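# Transfer server top cover to open server and lock

## Task

Take the top cover off the closed server, put it on the open server, and get it locked in place there. The cover can slide only while both of its release buttons are held pressed; a firm push that slides it fully shut will also lock it.

## Robot and tools

ROBOT. Two arms, left_arm and right_arm, each carrying a five-finger hand (left hand on left_arm, right hand on right_arm). Bases in the scene frame: left_arm near (+0.037, +0.432, +0.001) m, right_arm near (+0.044, -0.494, -0.001) m. A post stands on the floor behind the arms.

FRAMES. Printed positions, orientations (quat_wxyz) and velocities use the scene frame: origin at table-top height midway between the arms, +x out over the table, +y toward left_arm, +z up. Offsets you send are instead taken along the axes of that arm's current Hand target. The hand point sits 0.05 m in front of the palm; its +z runs along the straight fingers, +y out of the palm, +x across the palm (away from the thumb on the right hand, toward the thumb on the left). Straight fingers extend about 0.06 to 0.07 m past it. A bracket on the little-finger side of the wrist can strike things, and with fingers level the wrist may hang lower than the hand and touch the table first.

ROW FORMAT. Every motion row has 28 numbers, each in [-1, 1], always for both arms: left dx, dy, dz, rx, ry, rz; left little, ring, middle, index, thumb_bend, thumb_turn, force_limit, speed; then the same 14 for the right arm. The six pose numbers are an offset (not a pose) from the arm's Hand target when the action or move starts; 1.0 equals 0.6 m of travel or 180 degrees of turn, and rx, ry, rz form one rotation vector. Six zeros means no new pose for that arm. Finger numbers are absolute targets: +1 open/straight, -1 closed; thumb_turn -1 puts the thumb opposite the fingers, +1 beside the palm. force_limit maps -1..+1 to roughly 0..10 N at the fingertip (0..15 N for both thumb motors). speed rises from near zero at -1 to full at +0.48 and beyond. Hand numbers never mean 'unchanged': to keep a hand as is, resend the eight numbers of its last executed row. For a gentle grip close with speed at -0.94 or below. A thumb-opposed grasp fits objects about 0.035 to 0.065 m thick; a handle down to about 0.025 m.

TOOLS.
execute_actions(actions, cameras): actions is a list of actions, each up to 15 rows of 28 numbers, one row per 1/30 s step; a short action repeats its last row to step 15. All rows within an action count from the same start, and repeating an offset in a new action moves further. Images come back only if actions is empty or cameras names them.
move(target, speed, blend, stop_force, zero, blocking, cameras): target is one 28-number row or a list of up to 15 rows; all offsets are counted from the same Hand targets, not chained. speed is path speed in m/s (0.002 to 3.6, default 0.25; turning rate up to twice that in rad/s), one value or one per target. blend in m rounds corners in a list (0 = stop at each). stop_force in N (3 to 120, both arms share it) ends an arm's path when its wrist sensor feels that much push against the motion; the arm then backs to just before the push. Use it slowly (about 0.005 m/s) for touches; it is unreliable while the hand turns, and a list using it must keep the same hand numbers in every row. zero (default true) rezeros the sensor before the move; false lets pushes accumulate. blocking=false returns after about 0.5 s while the move continues (not allowed with stop_force). Paths run at most 10 s and do not avoid obstacles. The result adds a move: line such as done, off_target, moving, held or fault, plus limits (paced = pose clipped; held = steps withheld).
wait(seconds, cameras): lets time pass with no new commands, 0 to 3600 s.
stop(cameras): brakes a running move.
zoom_image(camera, region): enlarges [x0, y0, x1, y1] pixels (max 504 by 504) of the latest image from cam_head_left, cam_head_right, cam_high, cam_left_wrist or cam_right_wrist (all 896x504).
show_instructions(): shows the reference images.
zero_wrist_force(arm): rezeros left_arm's or right_arm's wrist sensor.
finished_scene(scene): ends the scene (scene 1), irreversibly; the cover must stay locked without help.

RESULTS. Each arm reports end_effector_position (m), quaternion, velocities, Hand target (the last commanded, clipped pose; next offsets start there; the hand often rests a bit short), joint positions and torques, Wrist force and Wrist torque in the hand's own axes plus a peak line, and hand_measured, hand_stopped_by (moving, target, force, stalled, fault) and hand_load_n (positive when the finger is pushed open), all six in row order. A load near 0 after gripping suggests the grip slipped. Orientation commands are clipped to 32 degrees from the current one per step.

AVOID. Keep targets close to contacts, since the arms are stiff. Do not let the two arms or hands collide or squeeze each other; that can fail the scene. Do not drop the cover even slightly, release it while it moves, slam or ram fixed things, or let anything leave the table. Overheated motors (85 °C) brake the arm for 30 to 60 s, so avoid long pushes toward unreachable poses and long stretched holds.

Each tool is called after "Request:" as name([rows], argument=value, ...), one row to a line, values as JSON.

Reference images:

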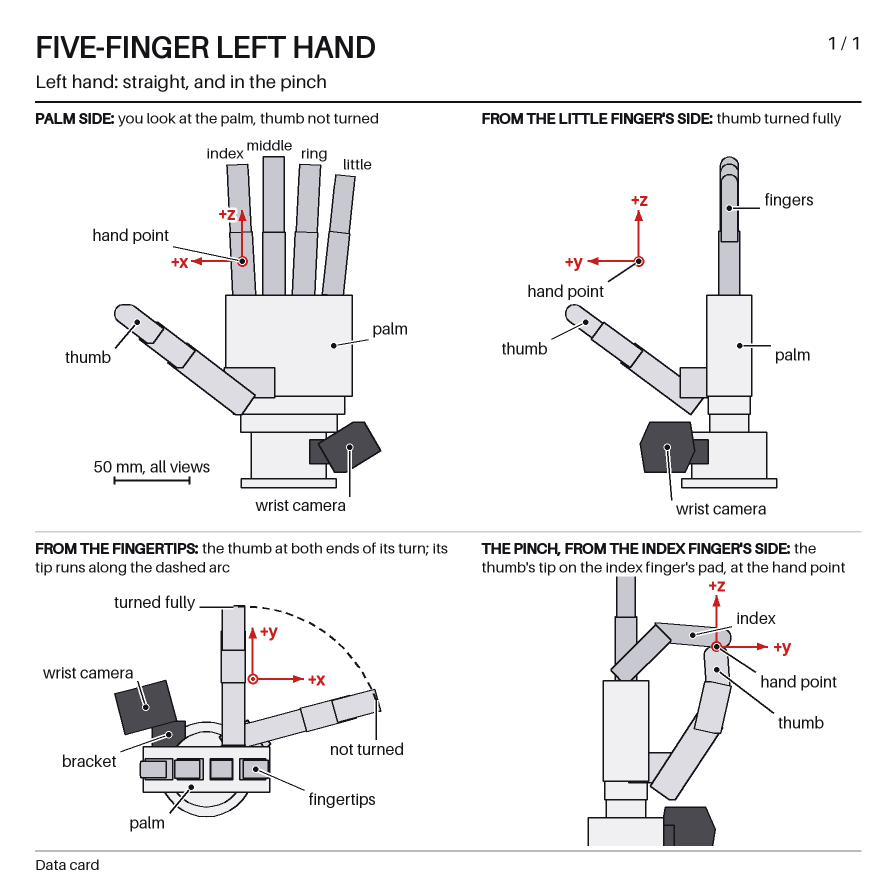

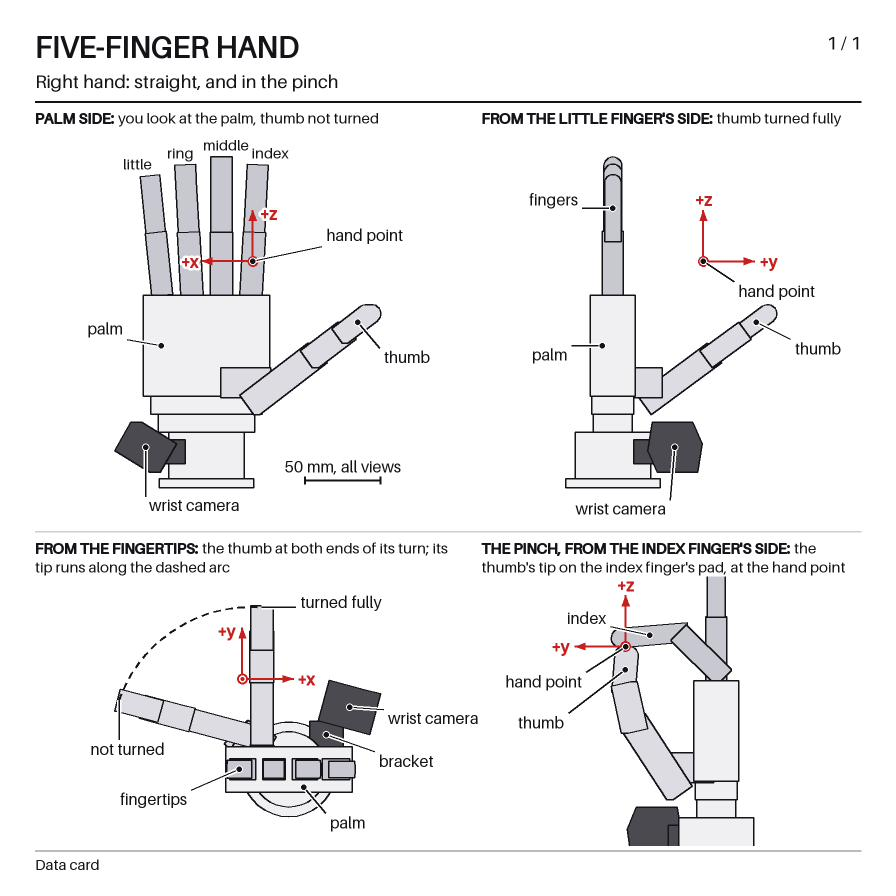

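## Session

Request:
execute_actions(actions=[])

Scene clock: 0.00 s.
left_arm: end_effector_position=(+0.7218, +0.5246, +0.2419) hand_measured=(+1.000, +1.000, +1.000, +1.000, +1.000, +1.000) hand_load_n=(+0.0, +0.0, +0.0, +0.0, +0.0, +0.0) hand_stopped_by=(target, target, target, target, target, target) hand_force_limit=0.00 hand_speed=-0.80 end_effector_quat_wxyz=(-0.463, +0.704, -0.503, +0.194) | right_arm: end_effector_position=(+0.8034, +0.2457, +0.3298) hand_measured=(+1.000, +1.000, +1.000, +1.000, +1.000, +1.000) hand_load_n=(+0.0, +0.0, +0.0, +0.0, +0.0, +0.0) hand_stopped_by=(target, target, target, target, target, target) hand_force_limit=0.00 hand_speed=-0.80 end_effector_quat_wxyz=(-0.454, +0.662, +0.251, +0.541)
Joint positions: left_arm=[3.389 -1.964 -1.297 2.725 -1.809 3.225] | right_arm=[0.565 -0.317 0.354 3.106 -1.082 -1.236]
Joint velocities: within noise
Joint torques (N m): no reading
Motor temperatures (°C): left_arm=[26 23 24 28 28 36] | right_arm=[24 26 22 33 33 31]
Wrist force (N): no reading
Wrist torque (N m): no reading
Wrist force, peak (N): no reading
Hand target: left_arm +0.7218, +0.5246, +0.2419; -0.463, +0.704, -0.503, +0.194 | right_arm +0.8034, +0.2457, +0.3298; -0.454, +0.662, +0.251, +0.541

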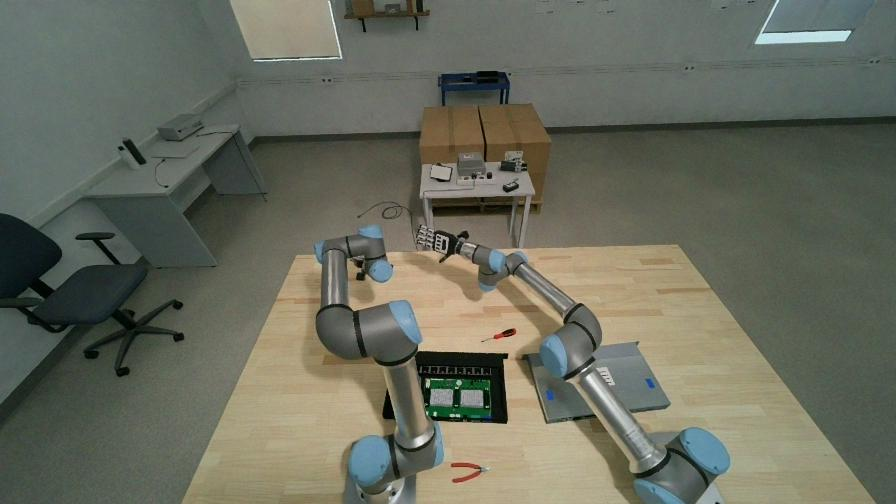

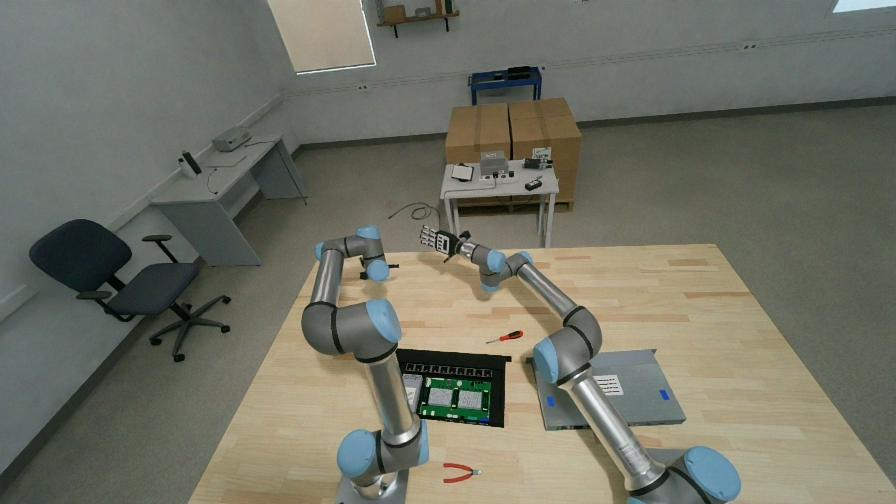

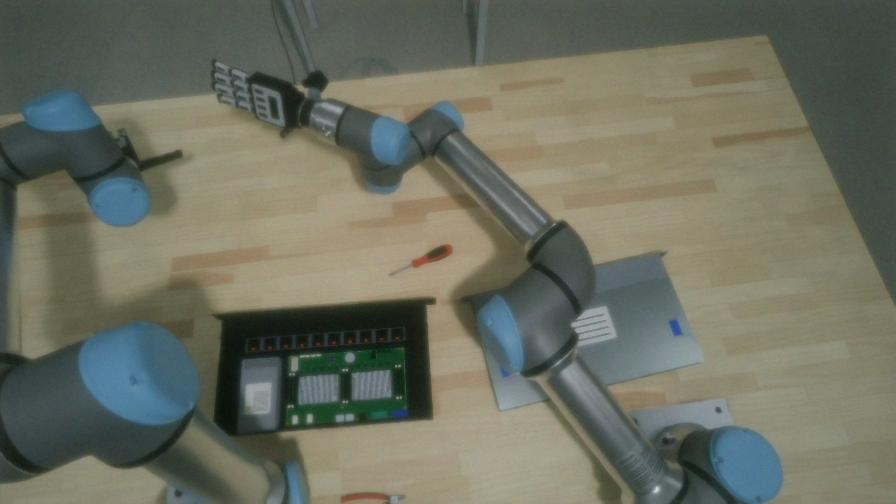

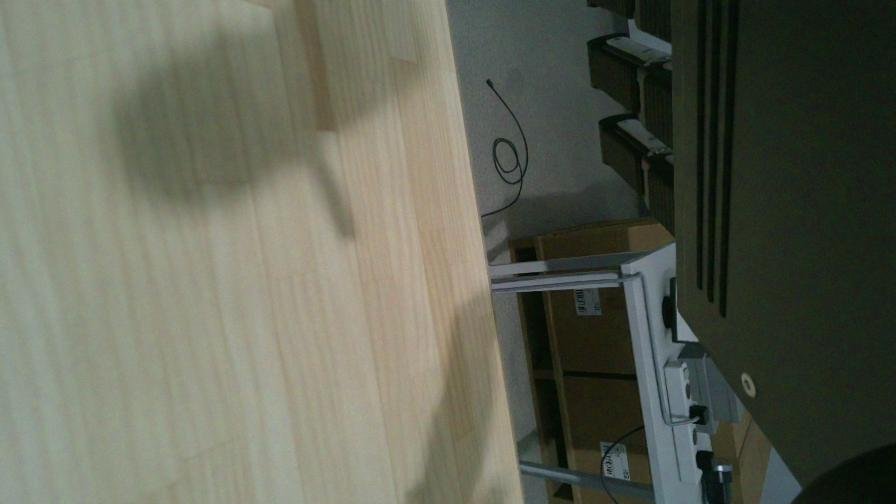

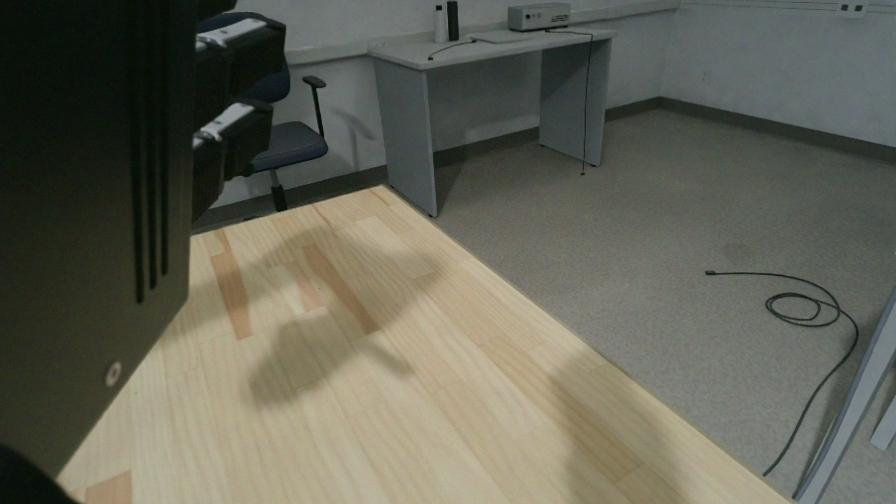

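Request:
zoom_image(camera="cam_high", region=[200, 280, 450, 440])

Request:
zoom_image(camera="cam_high", region=[440, 230, 740, 430])

Request:
zoom_image(camera="cam_head_right", region=[380, 320, 720, 500])

Scaled by 2.016.

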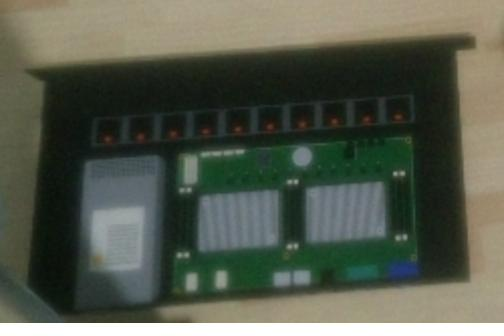

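Scaled by 1.680.

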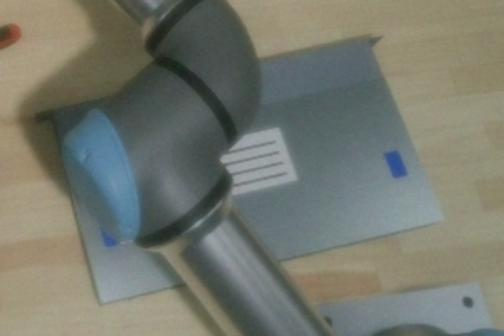

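Scaled by 1.482.

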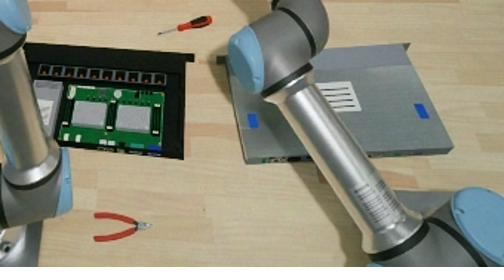

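Request:
move(target=[0,0,0,0,0,0,1,1,1,1,1,1,0,-0.8,0.2015,-0.2767,-0.9608,-0.0844,-0.4934,-0.0831,1,1,1,1,1,1,0,-0.8], cameras=["all"])

Scene clock: 6.03 s.
left_arm: end_effector_position=(+0.7218, +0.5246, +0.2419) hand_measured=(+1.000, +1.000, +1.000, +1.000, +1.000, +1.000) hand_load_n=(+0.0, +0.0, +0.0, +0.0, +0.0, +0.0) hand_stopped_by=(target, target, target, target, target, target) hand_force_limit=0.00 hand_speed=-0.80 end_effector_quat_wxyz=(-0.463, +0.704, -0.503, +0.194) | right_arm: end_effector_position=(+0.4204, -0.2003, +0.4996) hand_measured=(+1.000, +1.000, +1.000, +1.000, +1.000, +1.000) hand_load_n=(+0.0, +0.0, +0.0, +0.0, +0.0, +0.0) hand_stopped_by=(target, target, target, target, target, target) hand_force_limit=0.00 hand_speed=-0.80 end_effector_quat_wxyz=(-0.001, +0.863, +0.505, +0.001)
Joint positions: left_arm=[3.389 -1.964 -1.297 2.725 -1.809 3.225] | right_arm=[0.515 -1.544 1.116 5.138 -1.569 -2.106]
Joint torques (N m): left_arm=[1.15 39 18.21 -0.1 -0.2 -0.08] | right_arm=[10.99 -35 -34.65 -1.19 -2.02 -1.59]
Wrist force (N): left_arm=[-0.1 0.1 0.1] | right_arm=[-3.0 1.2 -2.4]
Wrist torque (N m): left_arm=[0.02 0.02 -0.02] | right_arm=[0.34 0.53 -0.12]
Wrist force, peak (N): left_arm=[0.2 0.6 0.4] | right_arm=[-3.7 1.2 -2.5]
Hand target: left_arm +0.7218, +0.5246, +0.2419; -0.463, +0.704, -0.503, +0.194 | right_arm +0.4204, -0.2004, +0.4996; -0.001, +0.863, +0.505, +0.001
Off the commanded pose: left_arm 0.000 m, 0 deg | right_arm 0.000 m, 0 deg.
move: done
cam_right_wrist: T_world_to_cam=[[0.97168, -0.23318, 0.03828, -0.4797], [-0.22002, -0.8337, 0.5065, -0.33], [-0.08619, -0.50058, -0.86139, 0.48135]] pos_world=[0.435, -0.14602, 0.60014]

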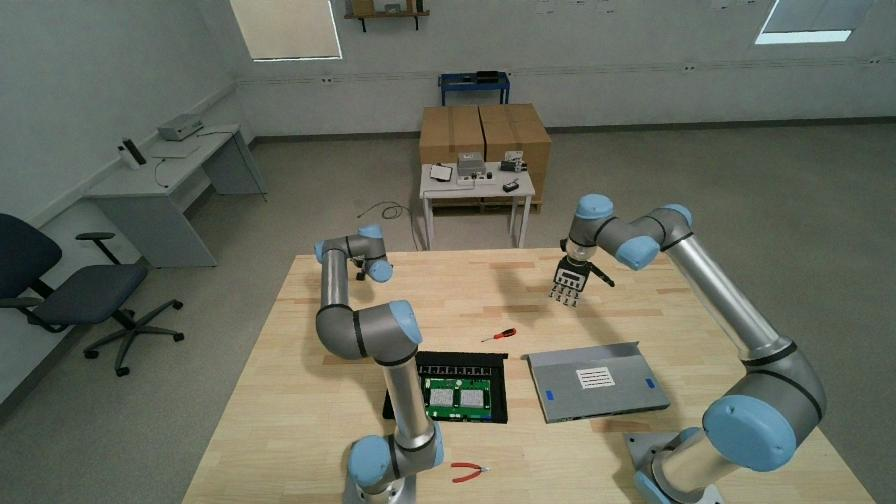

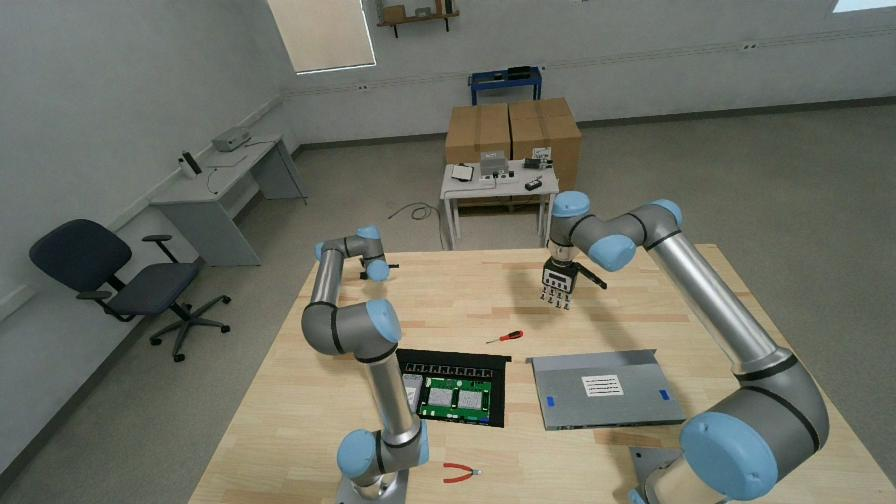

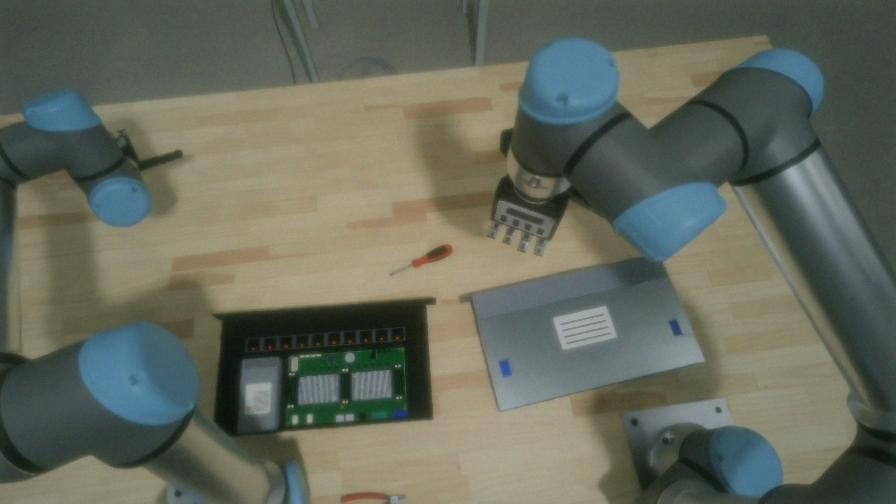

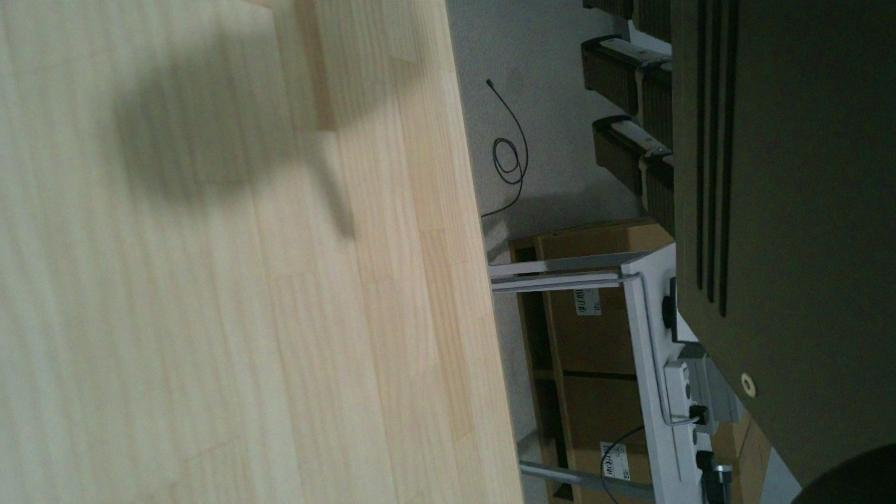

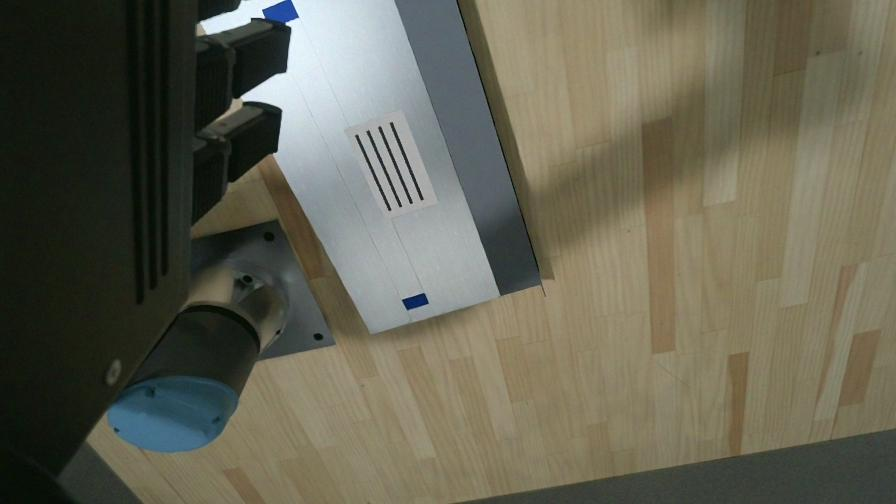

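Request:
zoom_image(camera="cam_right_wrist", region=[240, 0, 560, 350])

Request:
zoom_image(camera="cam_high", region=[450, 240, 720, 420])

Request:
zoom_image(camera="cam_head_right", region=[510, 330, 710, 440])

Request:
zoom_image(camera="cam_head_left", region=[380, 330, 530, 440])

Scaled by 1.440.

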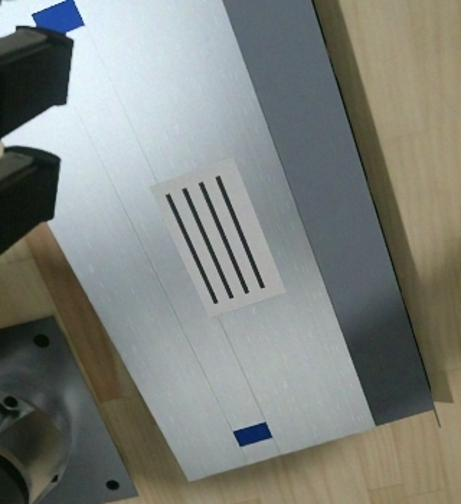

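Scaled by 1.867.

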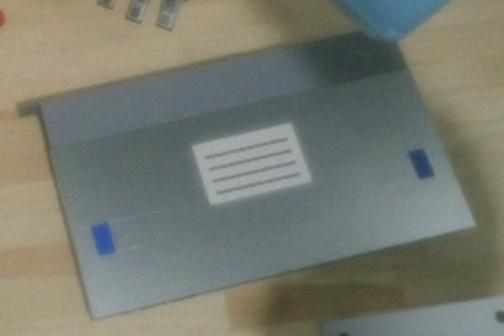

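Scaled by 2.520.

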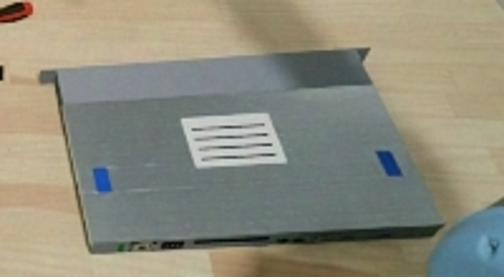

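Scaled by 3.360.

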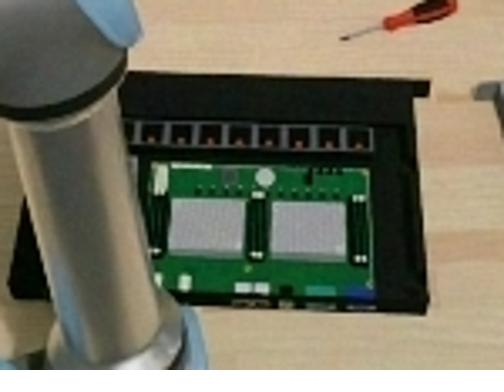

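Request:
move(target=[0,0,0,0,0,0,1,1,1,1,1,1,0,-0.8,-0.4713,0.0824,0.3327,0.1203,0.0636,-0.6821,-0.9,-0.9,-0.9,1,1,1,0,0], cameras=["all"])

Scene clock: 13.43 s.
left_arm: end_effector_position=(+0.7218, +0.5246, +0.2419) hand_measured=(+1.000, +1.000, +1.000, +1.000, +1.000, +1.000) hand_load_n=(+0.0, -0.5, +0.0, -0.5, +0.0, +0.0) hand_stopped_by=(target, target, target, target, target, target) hand_force_limit=0.00 hand_speed=-0.80 end_effector_quat_wxyz=(-0.463, +0.704, -0.503, +0.194) | right_arm: end_effector_position=(+0.3250, -0.4706, +0.2993) hand_measured=(-0.900, -0.900, -0.900, +1.000, +1.000, +1.000) hand_load_n=(+0.0, +0.0, +0.0, +0.0, +0.0, +0.0) hand_stopped_by=(target, target, target, target, target, target) hand_force_limit=0.00 hand_speed=0.00 end_effector_quat_wxyz=(-0.173, -0.042, +0.984, -0.006)
Joint positions: left_arm=[3.389 -1.964 -1.297 2.725 -1.809 3.225] | right_arm=[-0.501 -1.983 1.925 5.066 -1.757 -5.264]
Joint torques (N m): left_arm=[1.79 38.77 17.61 -0.29 -0.37 0.13] | right_arm=[-8.68 3.45 -12.36 -3.24 -2.29 -1.63]
Wrist force (N): left_arm=[0.1 0.2 -0.1] | right_arm=[-2.2 1.3 -2.3]
Wrist torque (N m): left_arm=[0.05 -0.02 0.00] | right_arm=[0.38 0.41 -0.05]
Wrist force, peak (N): left_arm=[0.0 0.7 0.0] | right_arm=[-3.4 1.6 -2.5]
Hand target: left_arm +0.7218, +0.5246, +0.2419; -0.463, +0.704, -0.503, +0.194 | right_arm +0.3250, -0.4706, +0.2993; -0.173, -0.042, +0.984, -0.006
Off the commanded pose: left_arm 0.000 m, 0 deg | right_arm 0.000 m, 0 deg.
move: done
cam_right_wrist: T_world_to_cam=[[-0.32544, 0.93653, 0.13039, 0.5021], [0.93458, 0.29764, 0.19484, -0.22451], [0.14367, 0.18527, -0.97213, 0.44649]] pos_world=[0.30909, -0.48613, 0.41232]

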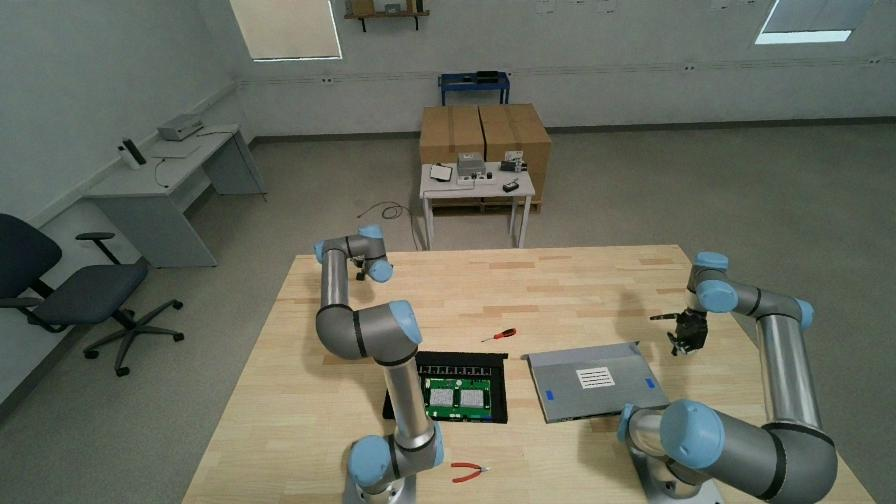

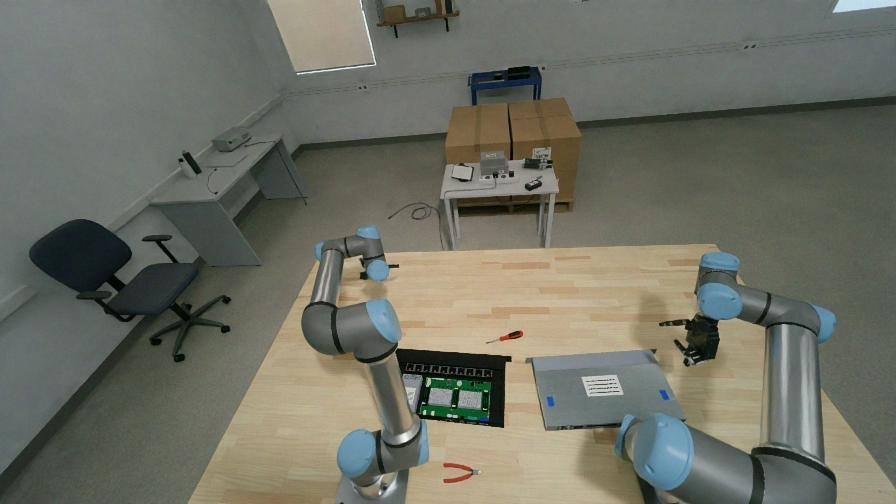

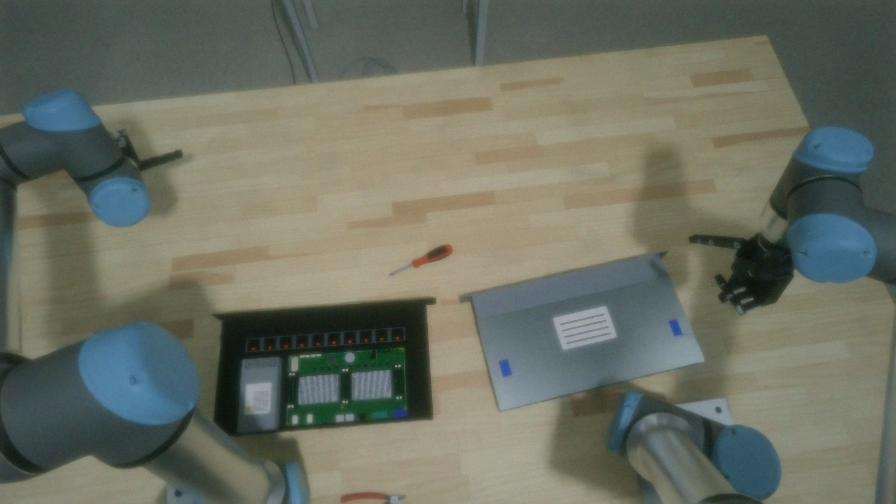

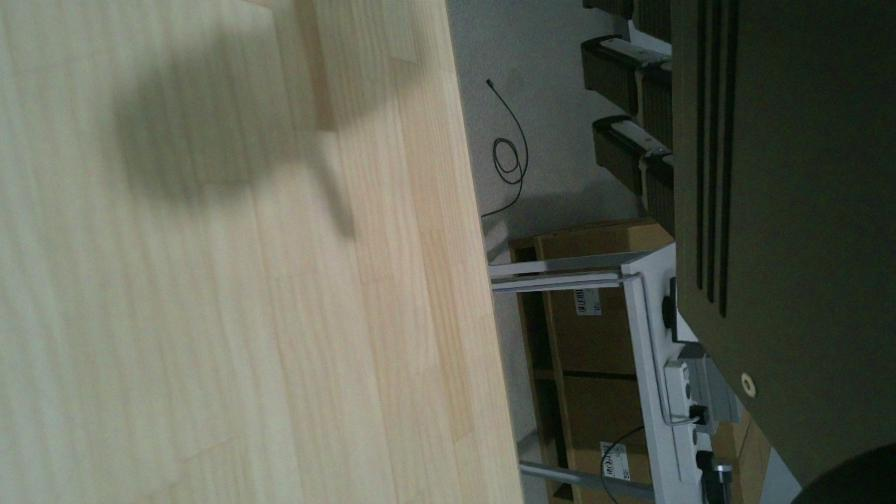

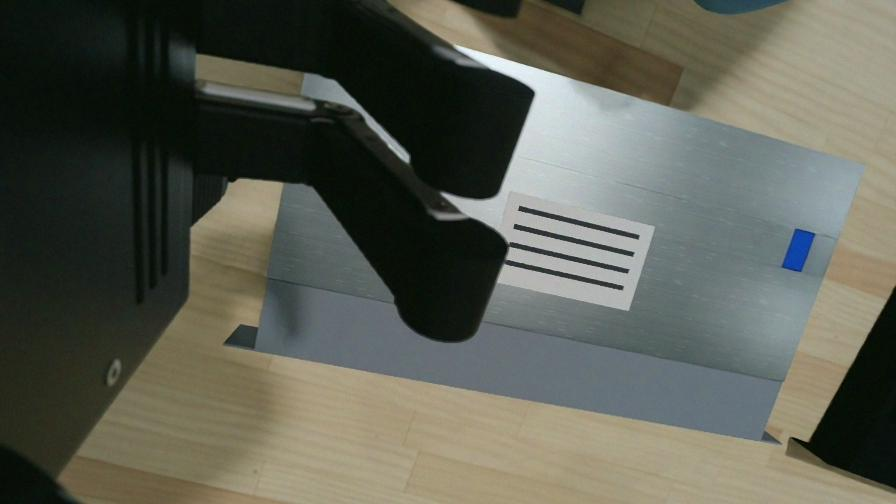

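Request:
zoom_image(camera="cam_right_wrist", region=[640, 120, 896, 460])

Request:
zoom_image(camera="cam_high", region=[560, 380, 760, 504])

Scaled by 1.482.

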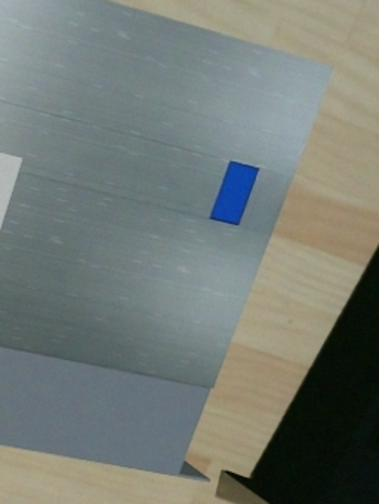

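Scaled by 2.520.

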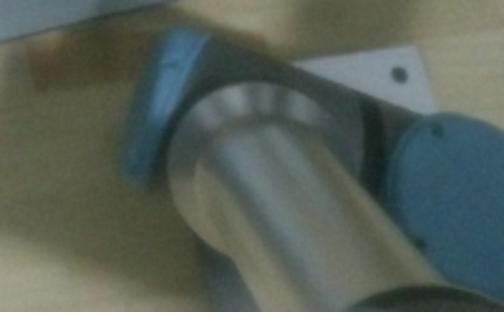

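Request:
move(target=[0.6145,0.2192,-0.8738,-0.3929,-0.2393,-0.3243,-0.9,-0.9,-0.9,1,1,1,0,0,0,0,0,0,0,0,-0.9,-0.9,-0.9,1,1,1,0,0], cameras=["all"])

Scene clock: 18.17 s.
left_arm: end_effector_position=(+0.4199, -0.0505, +0.3203) hand_measured=(-0.900, -0.900, -0.900, +1.000, +1.000, +1.000) hand_load_n=(+0.0, +0.0, +0.0, +0.0, +0.0, +0.0) hand_stopped_by=(target, target, target, target, target, target) hand_force_limit=0.00 hand_speed=0.00 end_effector_quat_wxyz=(+0.008, +0.984, +0.042, -0.174) | right_arm: end_effector_position=(+0.3250, -0.4706, +0.2993) hand_measured=(-0.900, -0.900, -0.900, +1.000, +1.000, +1.000) hand_load_n=(+0.0, +0.5, +0.0, +0.0, +0.0, +0.0) hand_stopped_by=(target, target, target, target, target, target) hand_force_limit=0.00 hand_speed=0.00 end_effector_quat_wxyz=(-0.173, -0.042, +0.984, -0.006)
Joint positions: left_arm=[2.567 -2.345 -0.616 1.104 -1.367 0.972] | right_arm=[-0.501 -1.983 1.925 5.065 -1.757 -5.264]
Joint torques (N m): left_arm=[-10.8 40.81 26.21 -4.47 2.57 -2.71] | right_arm=[-9.15 -10.16 -12.62 -3.23 -0.24 -1.62]
Wrist force (N): left_arm=[-0.3 -0.4 -0.6] | right_arm=[-2.1 0.9 -2.0]
Wrist torque (N m): left_arm=[-0.25 0.01 0.13] | right_arm=[0.31 0.39 -0.06]
Wrist force, peak (N): left_arm=[-0.8 -0.1 -0.9] | right_arm=[-2.1 1.4 -2.3]
Hand target: left_arm +0.4199, -0.0506, +0.3203; +0.008, +0.984, +0.042, -0.174 | right_arm +0.3250, -0.4706, +0.2993; -0.173, -0.042, +0.984, -0.006
Off the commanded pose: left_arm 0.000 m, 0 deg | right_arm 0.000 m, 0 deg.
move: done
cam_left_wrist: T_world_to_cam=[[0.16028, 0.98363, -0.08239, 0.0054], [0.97352, -0.14375, 0.17774, -0.46824], [0.16298, -0.10869, -0.98062, 0.35252]] pos_world=[0.39752, -0.0343, 0.42936]
cam_right_wrist: T_world_to_cam=[[-0.32566, 0.93645, 0.13044, 0.5022], [0.93451, 0.29784, 0.1949, -0.22439], [0.14366, 0.18536, -0.97211, 0.44655]] pos_world=[0.30909, -0.48623, 0.41232]

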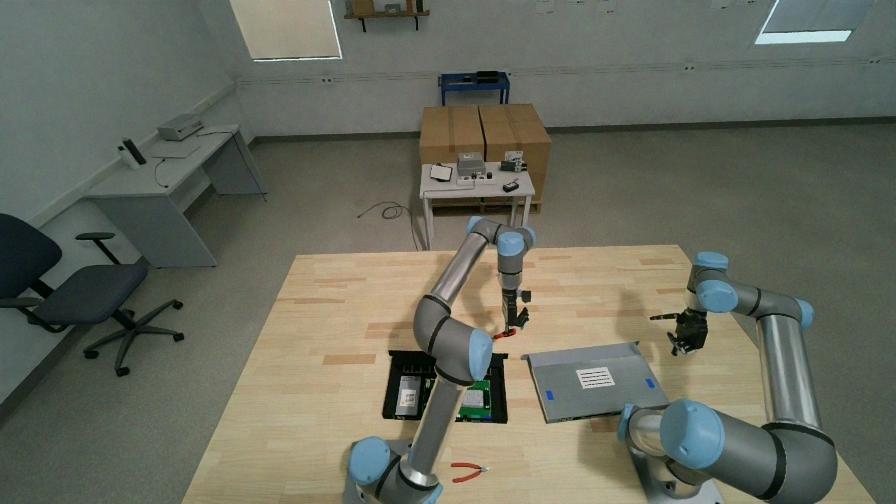

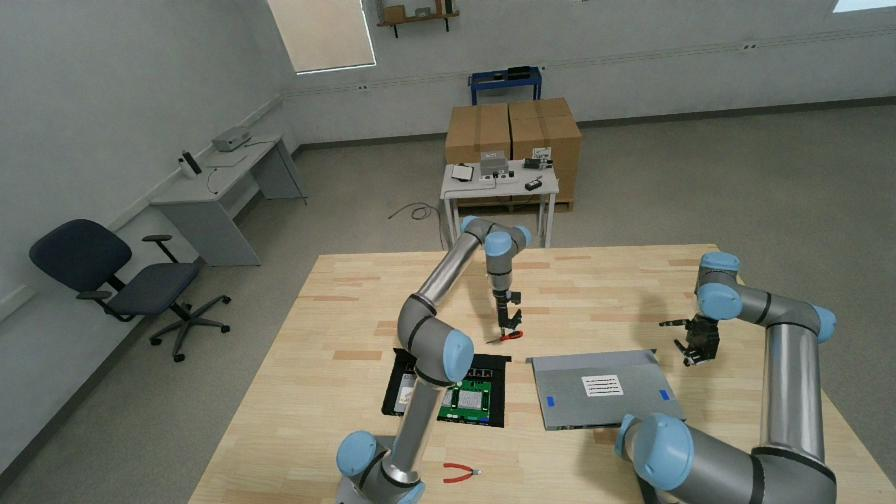

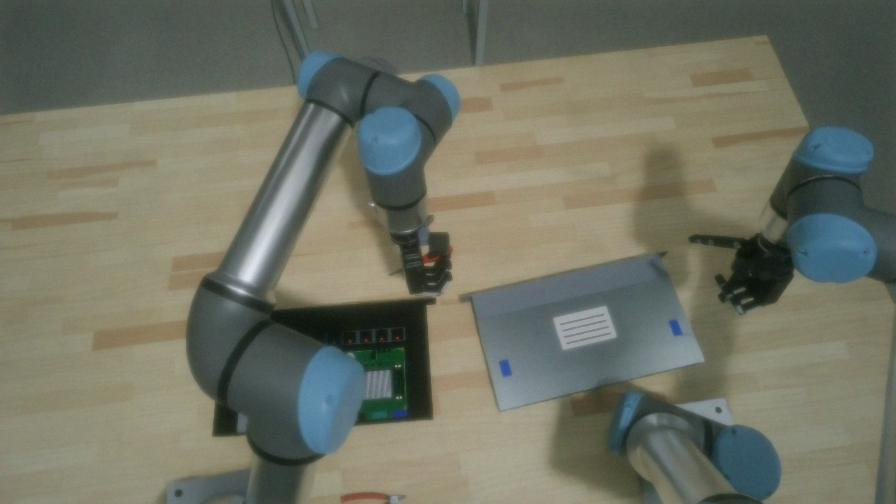

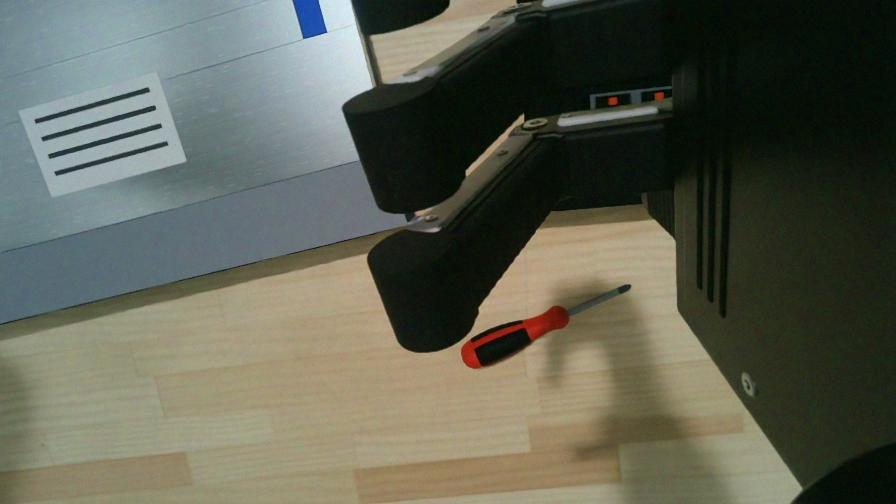

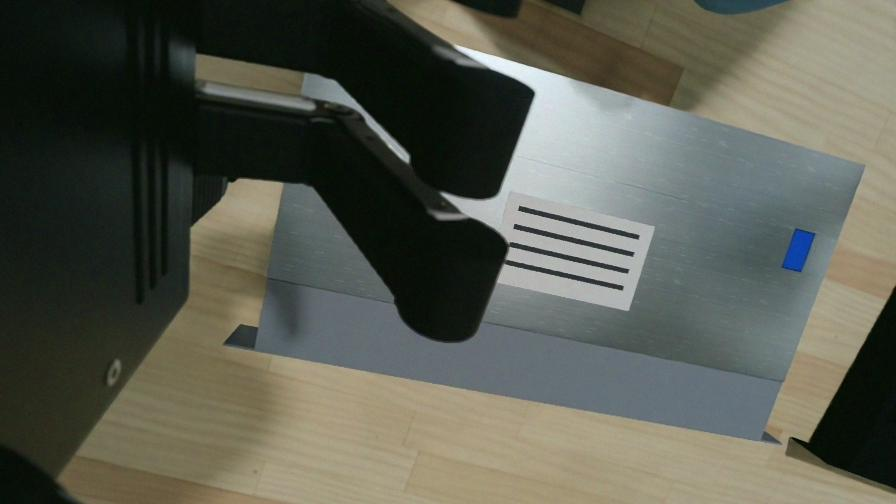

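Request:
move(target=[-0.1305,0.2492,0.2958,0,0,0,-0.9,-0.9,-0.9,1,1,1,0,0,-0.0678,0,0.1864,0,0,0,-0.9,-0.9,-0.9,1,1,1,0,0], cameras=["all"])

Scene clock: 20.33 s.
left_arm: end_effector_position=(+0.2990, -0.2112, +0.1806) hand_measured=(-0.900, -0.900, -0.900, +1.000, +1.000, +1.000) hand_load_n=(+0.0, +0.0, +0.5, +0.0, +0.0, +0.0) hand_stopped_by=(target, target, target, target, target, target) hand_force_limit=0.00 hand_speed=0.00 end_effector_quat_wxyz=(+0.008, +0.984, +0.042, -0.174) | right_arm: end_effector_position=(+0.3251, -0.4704, +0.1803) hand_measured=(-0.900, -0.900, -0.900, +1.000, +1.000, +1.000) hand_load_n=(+0.0, +0.0, +0.0, +0.0, -0.5, +0.0) hand_stopped_by=(target, target, target, target, target, target) hand_force_limit=0.00 hand_speed=0.00 end_effector_quat_wxyz=(-0.173, -0.042, +0.984, -0.006)
Joint positions: left_arm=[2.24 -2.535 -0.607 1.364 -1.286 0.644] | right_arm=[-0.501 -1.95 2.212 4.746 -1.757 -5.263]
Joint torques (N m): left_arm=[-9.16 48.58 29.9 -4.23 2.32 -2.29] | right_arm=[11.14 4.1 -12.43 -3.14 1.85 1.47]
Wrist force (N): left_arm=[-0.5 0.1 -0.6] | right_arm=[-2.4 1.4 -1.8]
Wrist torque (N m): left_arm=[-0.18 0.05 0.11] | right_arm=[0.37 0.43 -0.17]
Wrist force, peak (N): left_arm=[-0.5 -1.1 -1.4] | right_arm=[-2.3 1.5 -2.1]
Hand target: left_arm +0.2990, -0.2113, +0.1805; +0.008, +0.984, +0.042, -0.174 | right_arm +0.3251, -0.4704, +0.1803; -0.173, -0.042, +0.984, -0.006
Off the commanded pose: left_arm 0.000 m, 0 deg | right_arm 0.000 m, 0 deg.
move: done
cam_left_wrist: T_world_to_cam=[[0.16, 0.98366, -0.08254, 0.17146], [0.97357, -0.14345, 0.17773, -0.34876], [0.16298, -0.10879, -0.98061, 0.21774]] pos_world=[0.27662, -0.195, 0.28966]
cam_right_wrist: T_world_to_cam=[[-0.32566, 0.93645, 0.13044, 0.51748], [0.93451, 0.29784, 0.1949, -0.20137], [0.14366, 0.18536, -0.97211, 0.3308]] pos_world=[0.30919, -0.48593, 0.29333]

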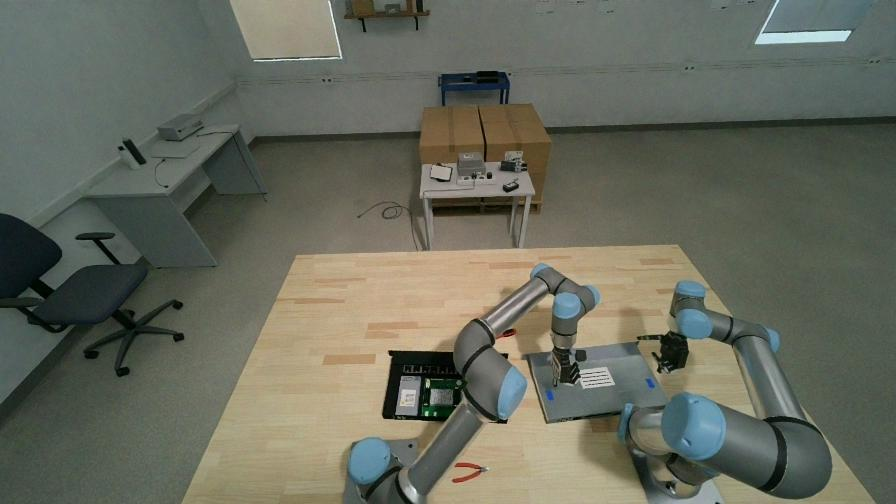

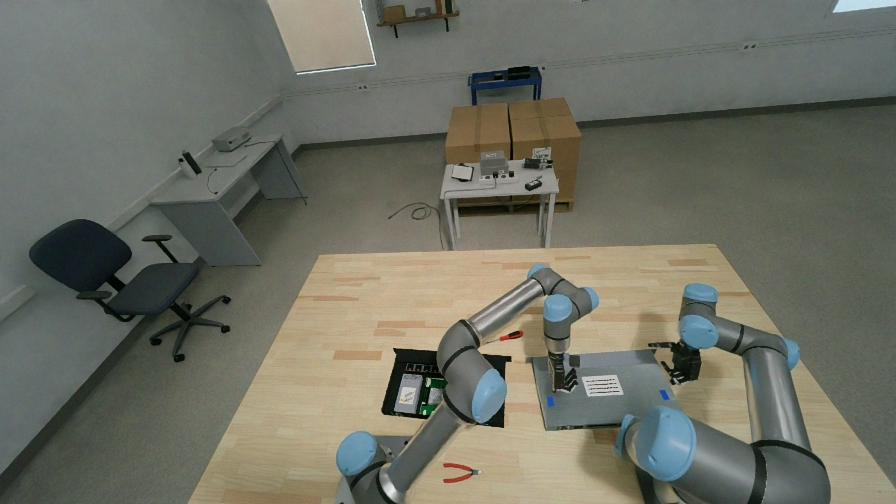

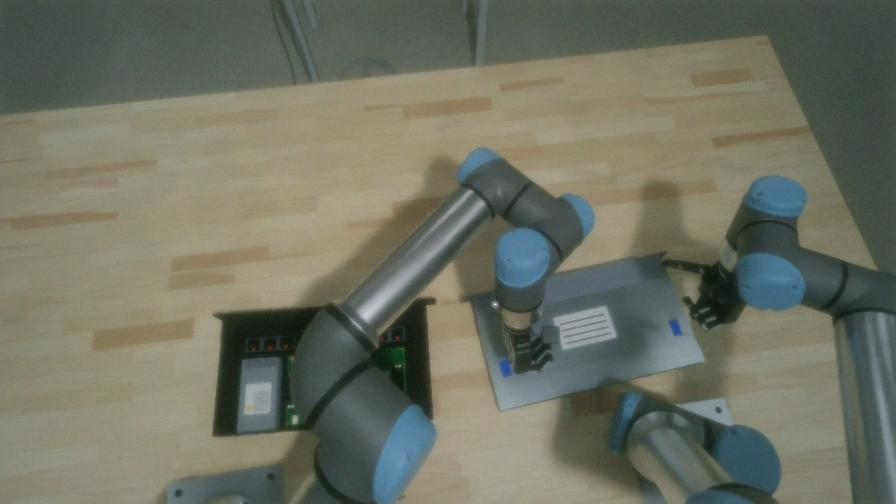

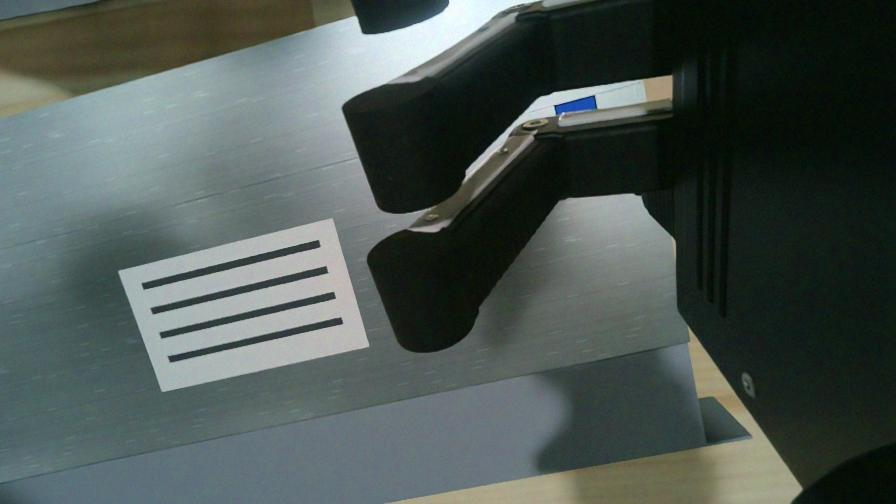

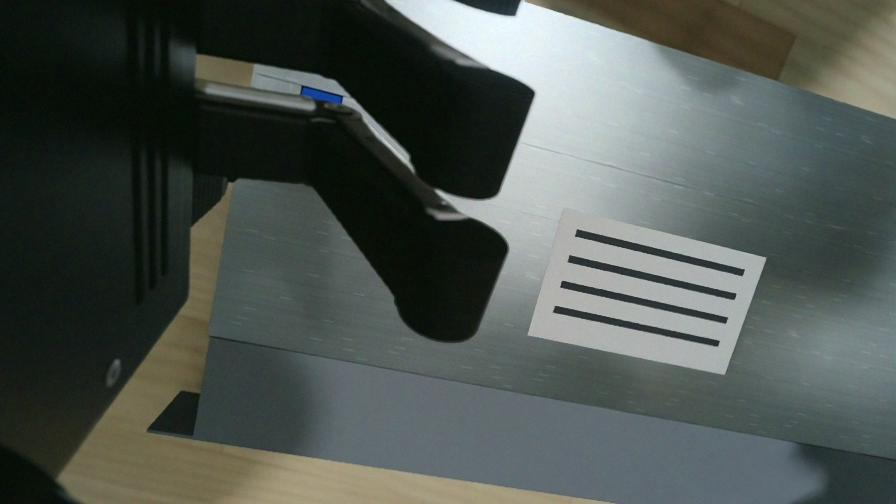

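Request:
zoom_image(camera="cam_left_wrist", region=[480, 40, 760, 200])

Request:
zoom_image(camera="cam_right_wrist", region=[200, 40, 440, 200])

Request:
zoom_image(camera="cam_high", region=[460, 280, 600, 420])

Request:
zoom_image(camera="cam_high", region=[620, 220, 780, 400])

Scaled by 1.800.

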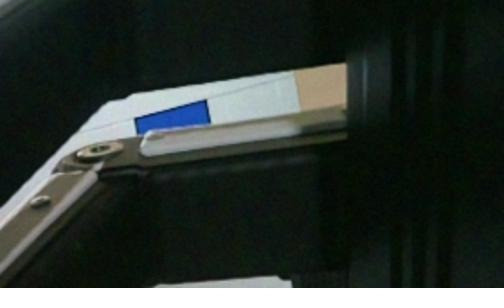

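Scaled by 2.100.

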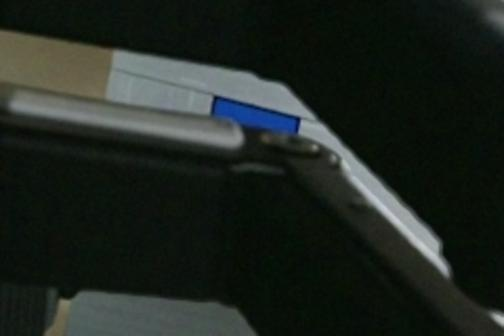

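Scaled by 3.600.

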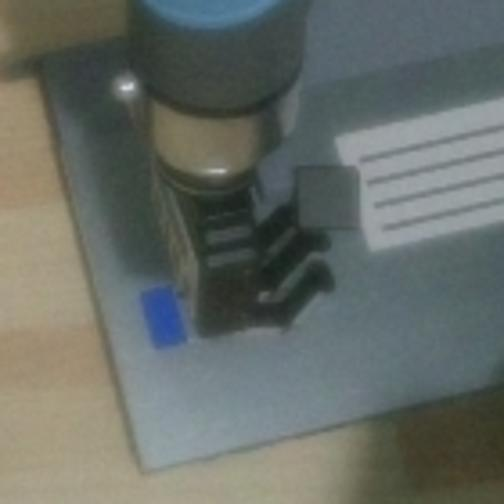

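Scaled by 2.800.

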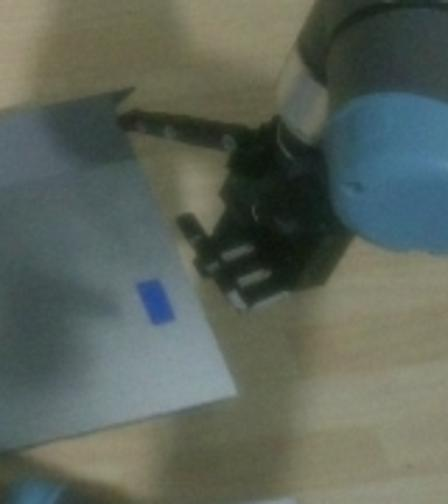

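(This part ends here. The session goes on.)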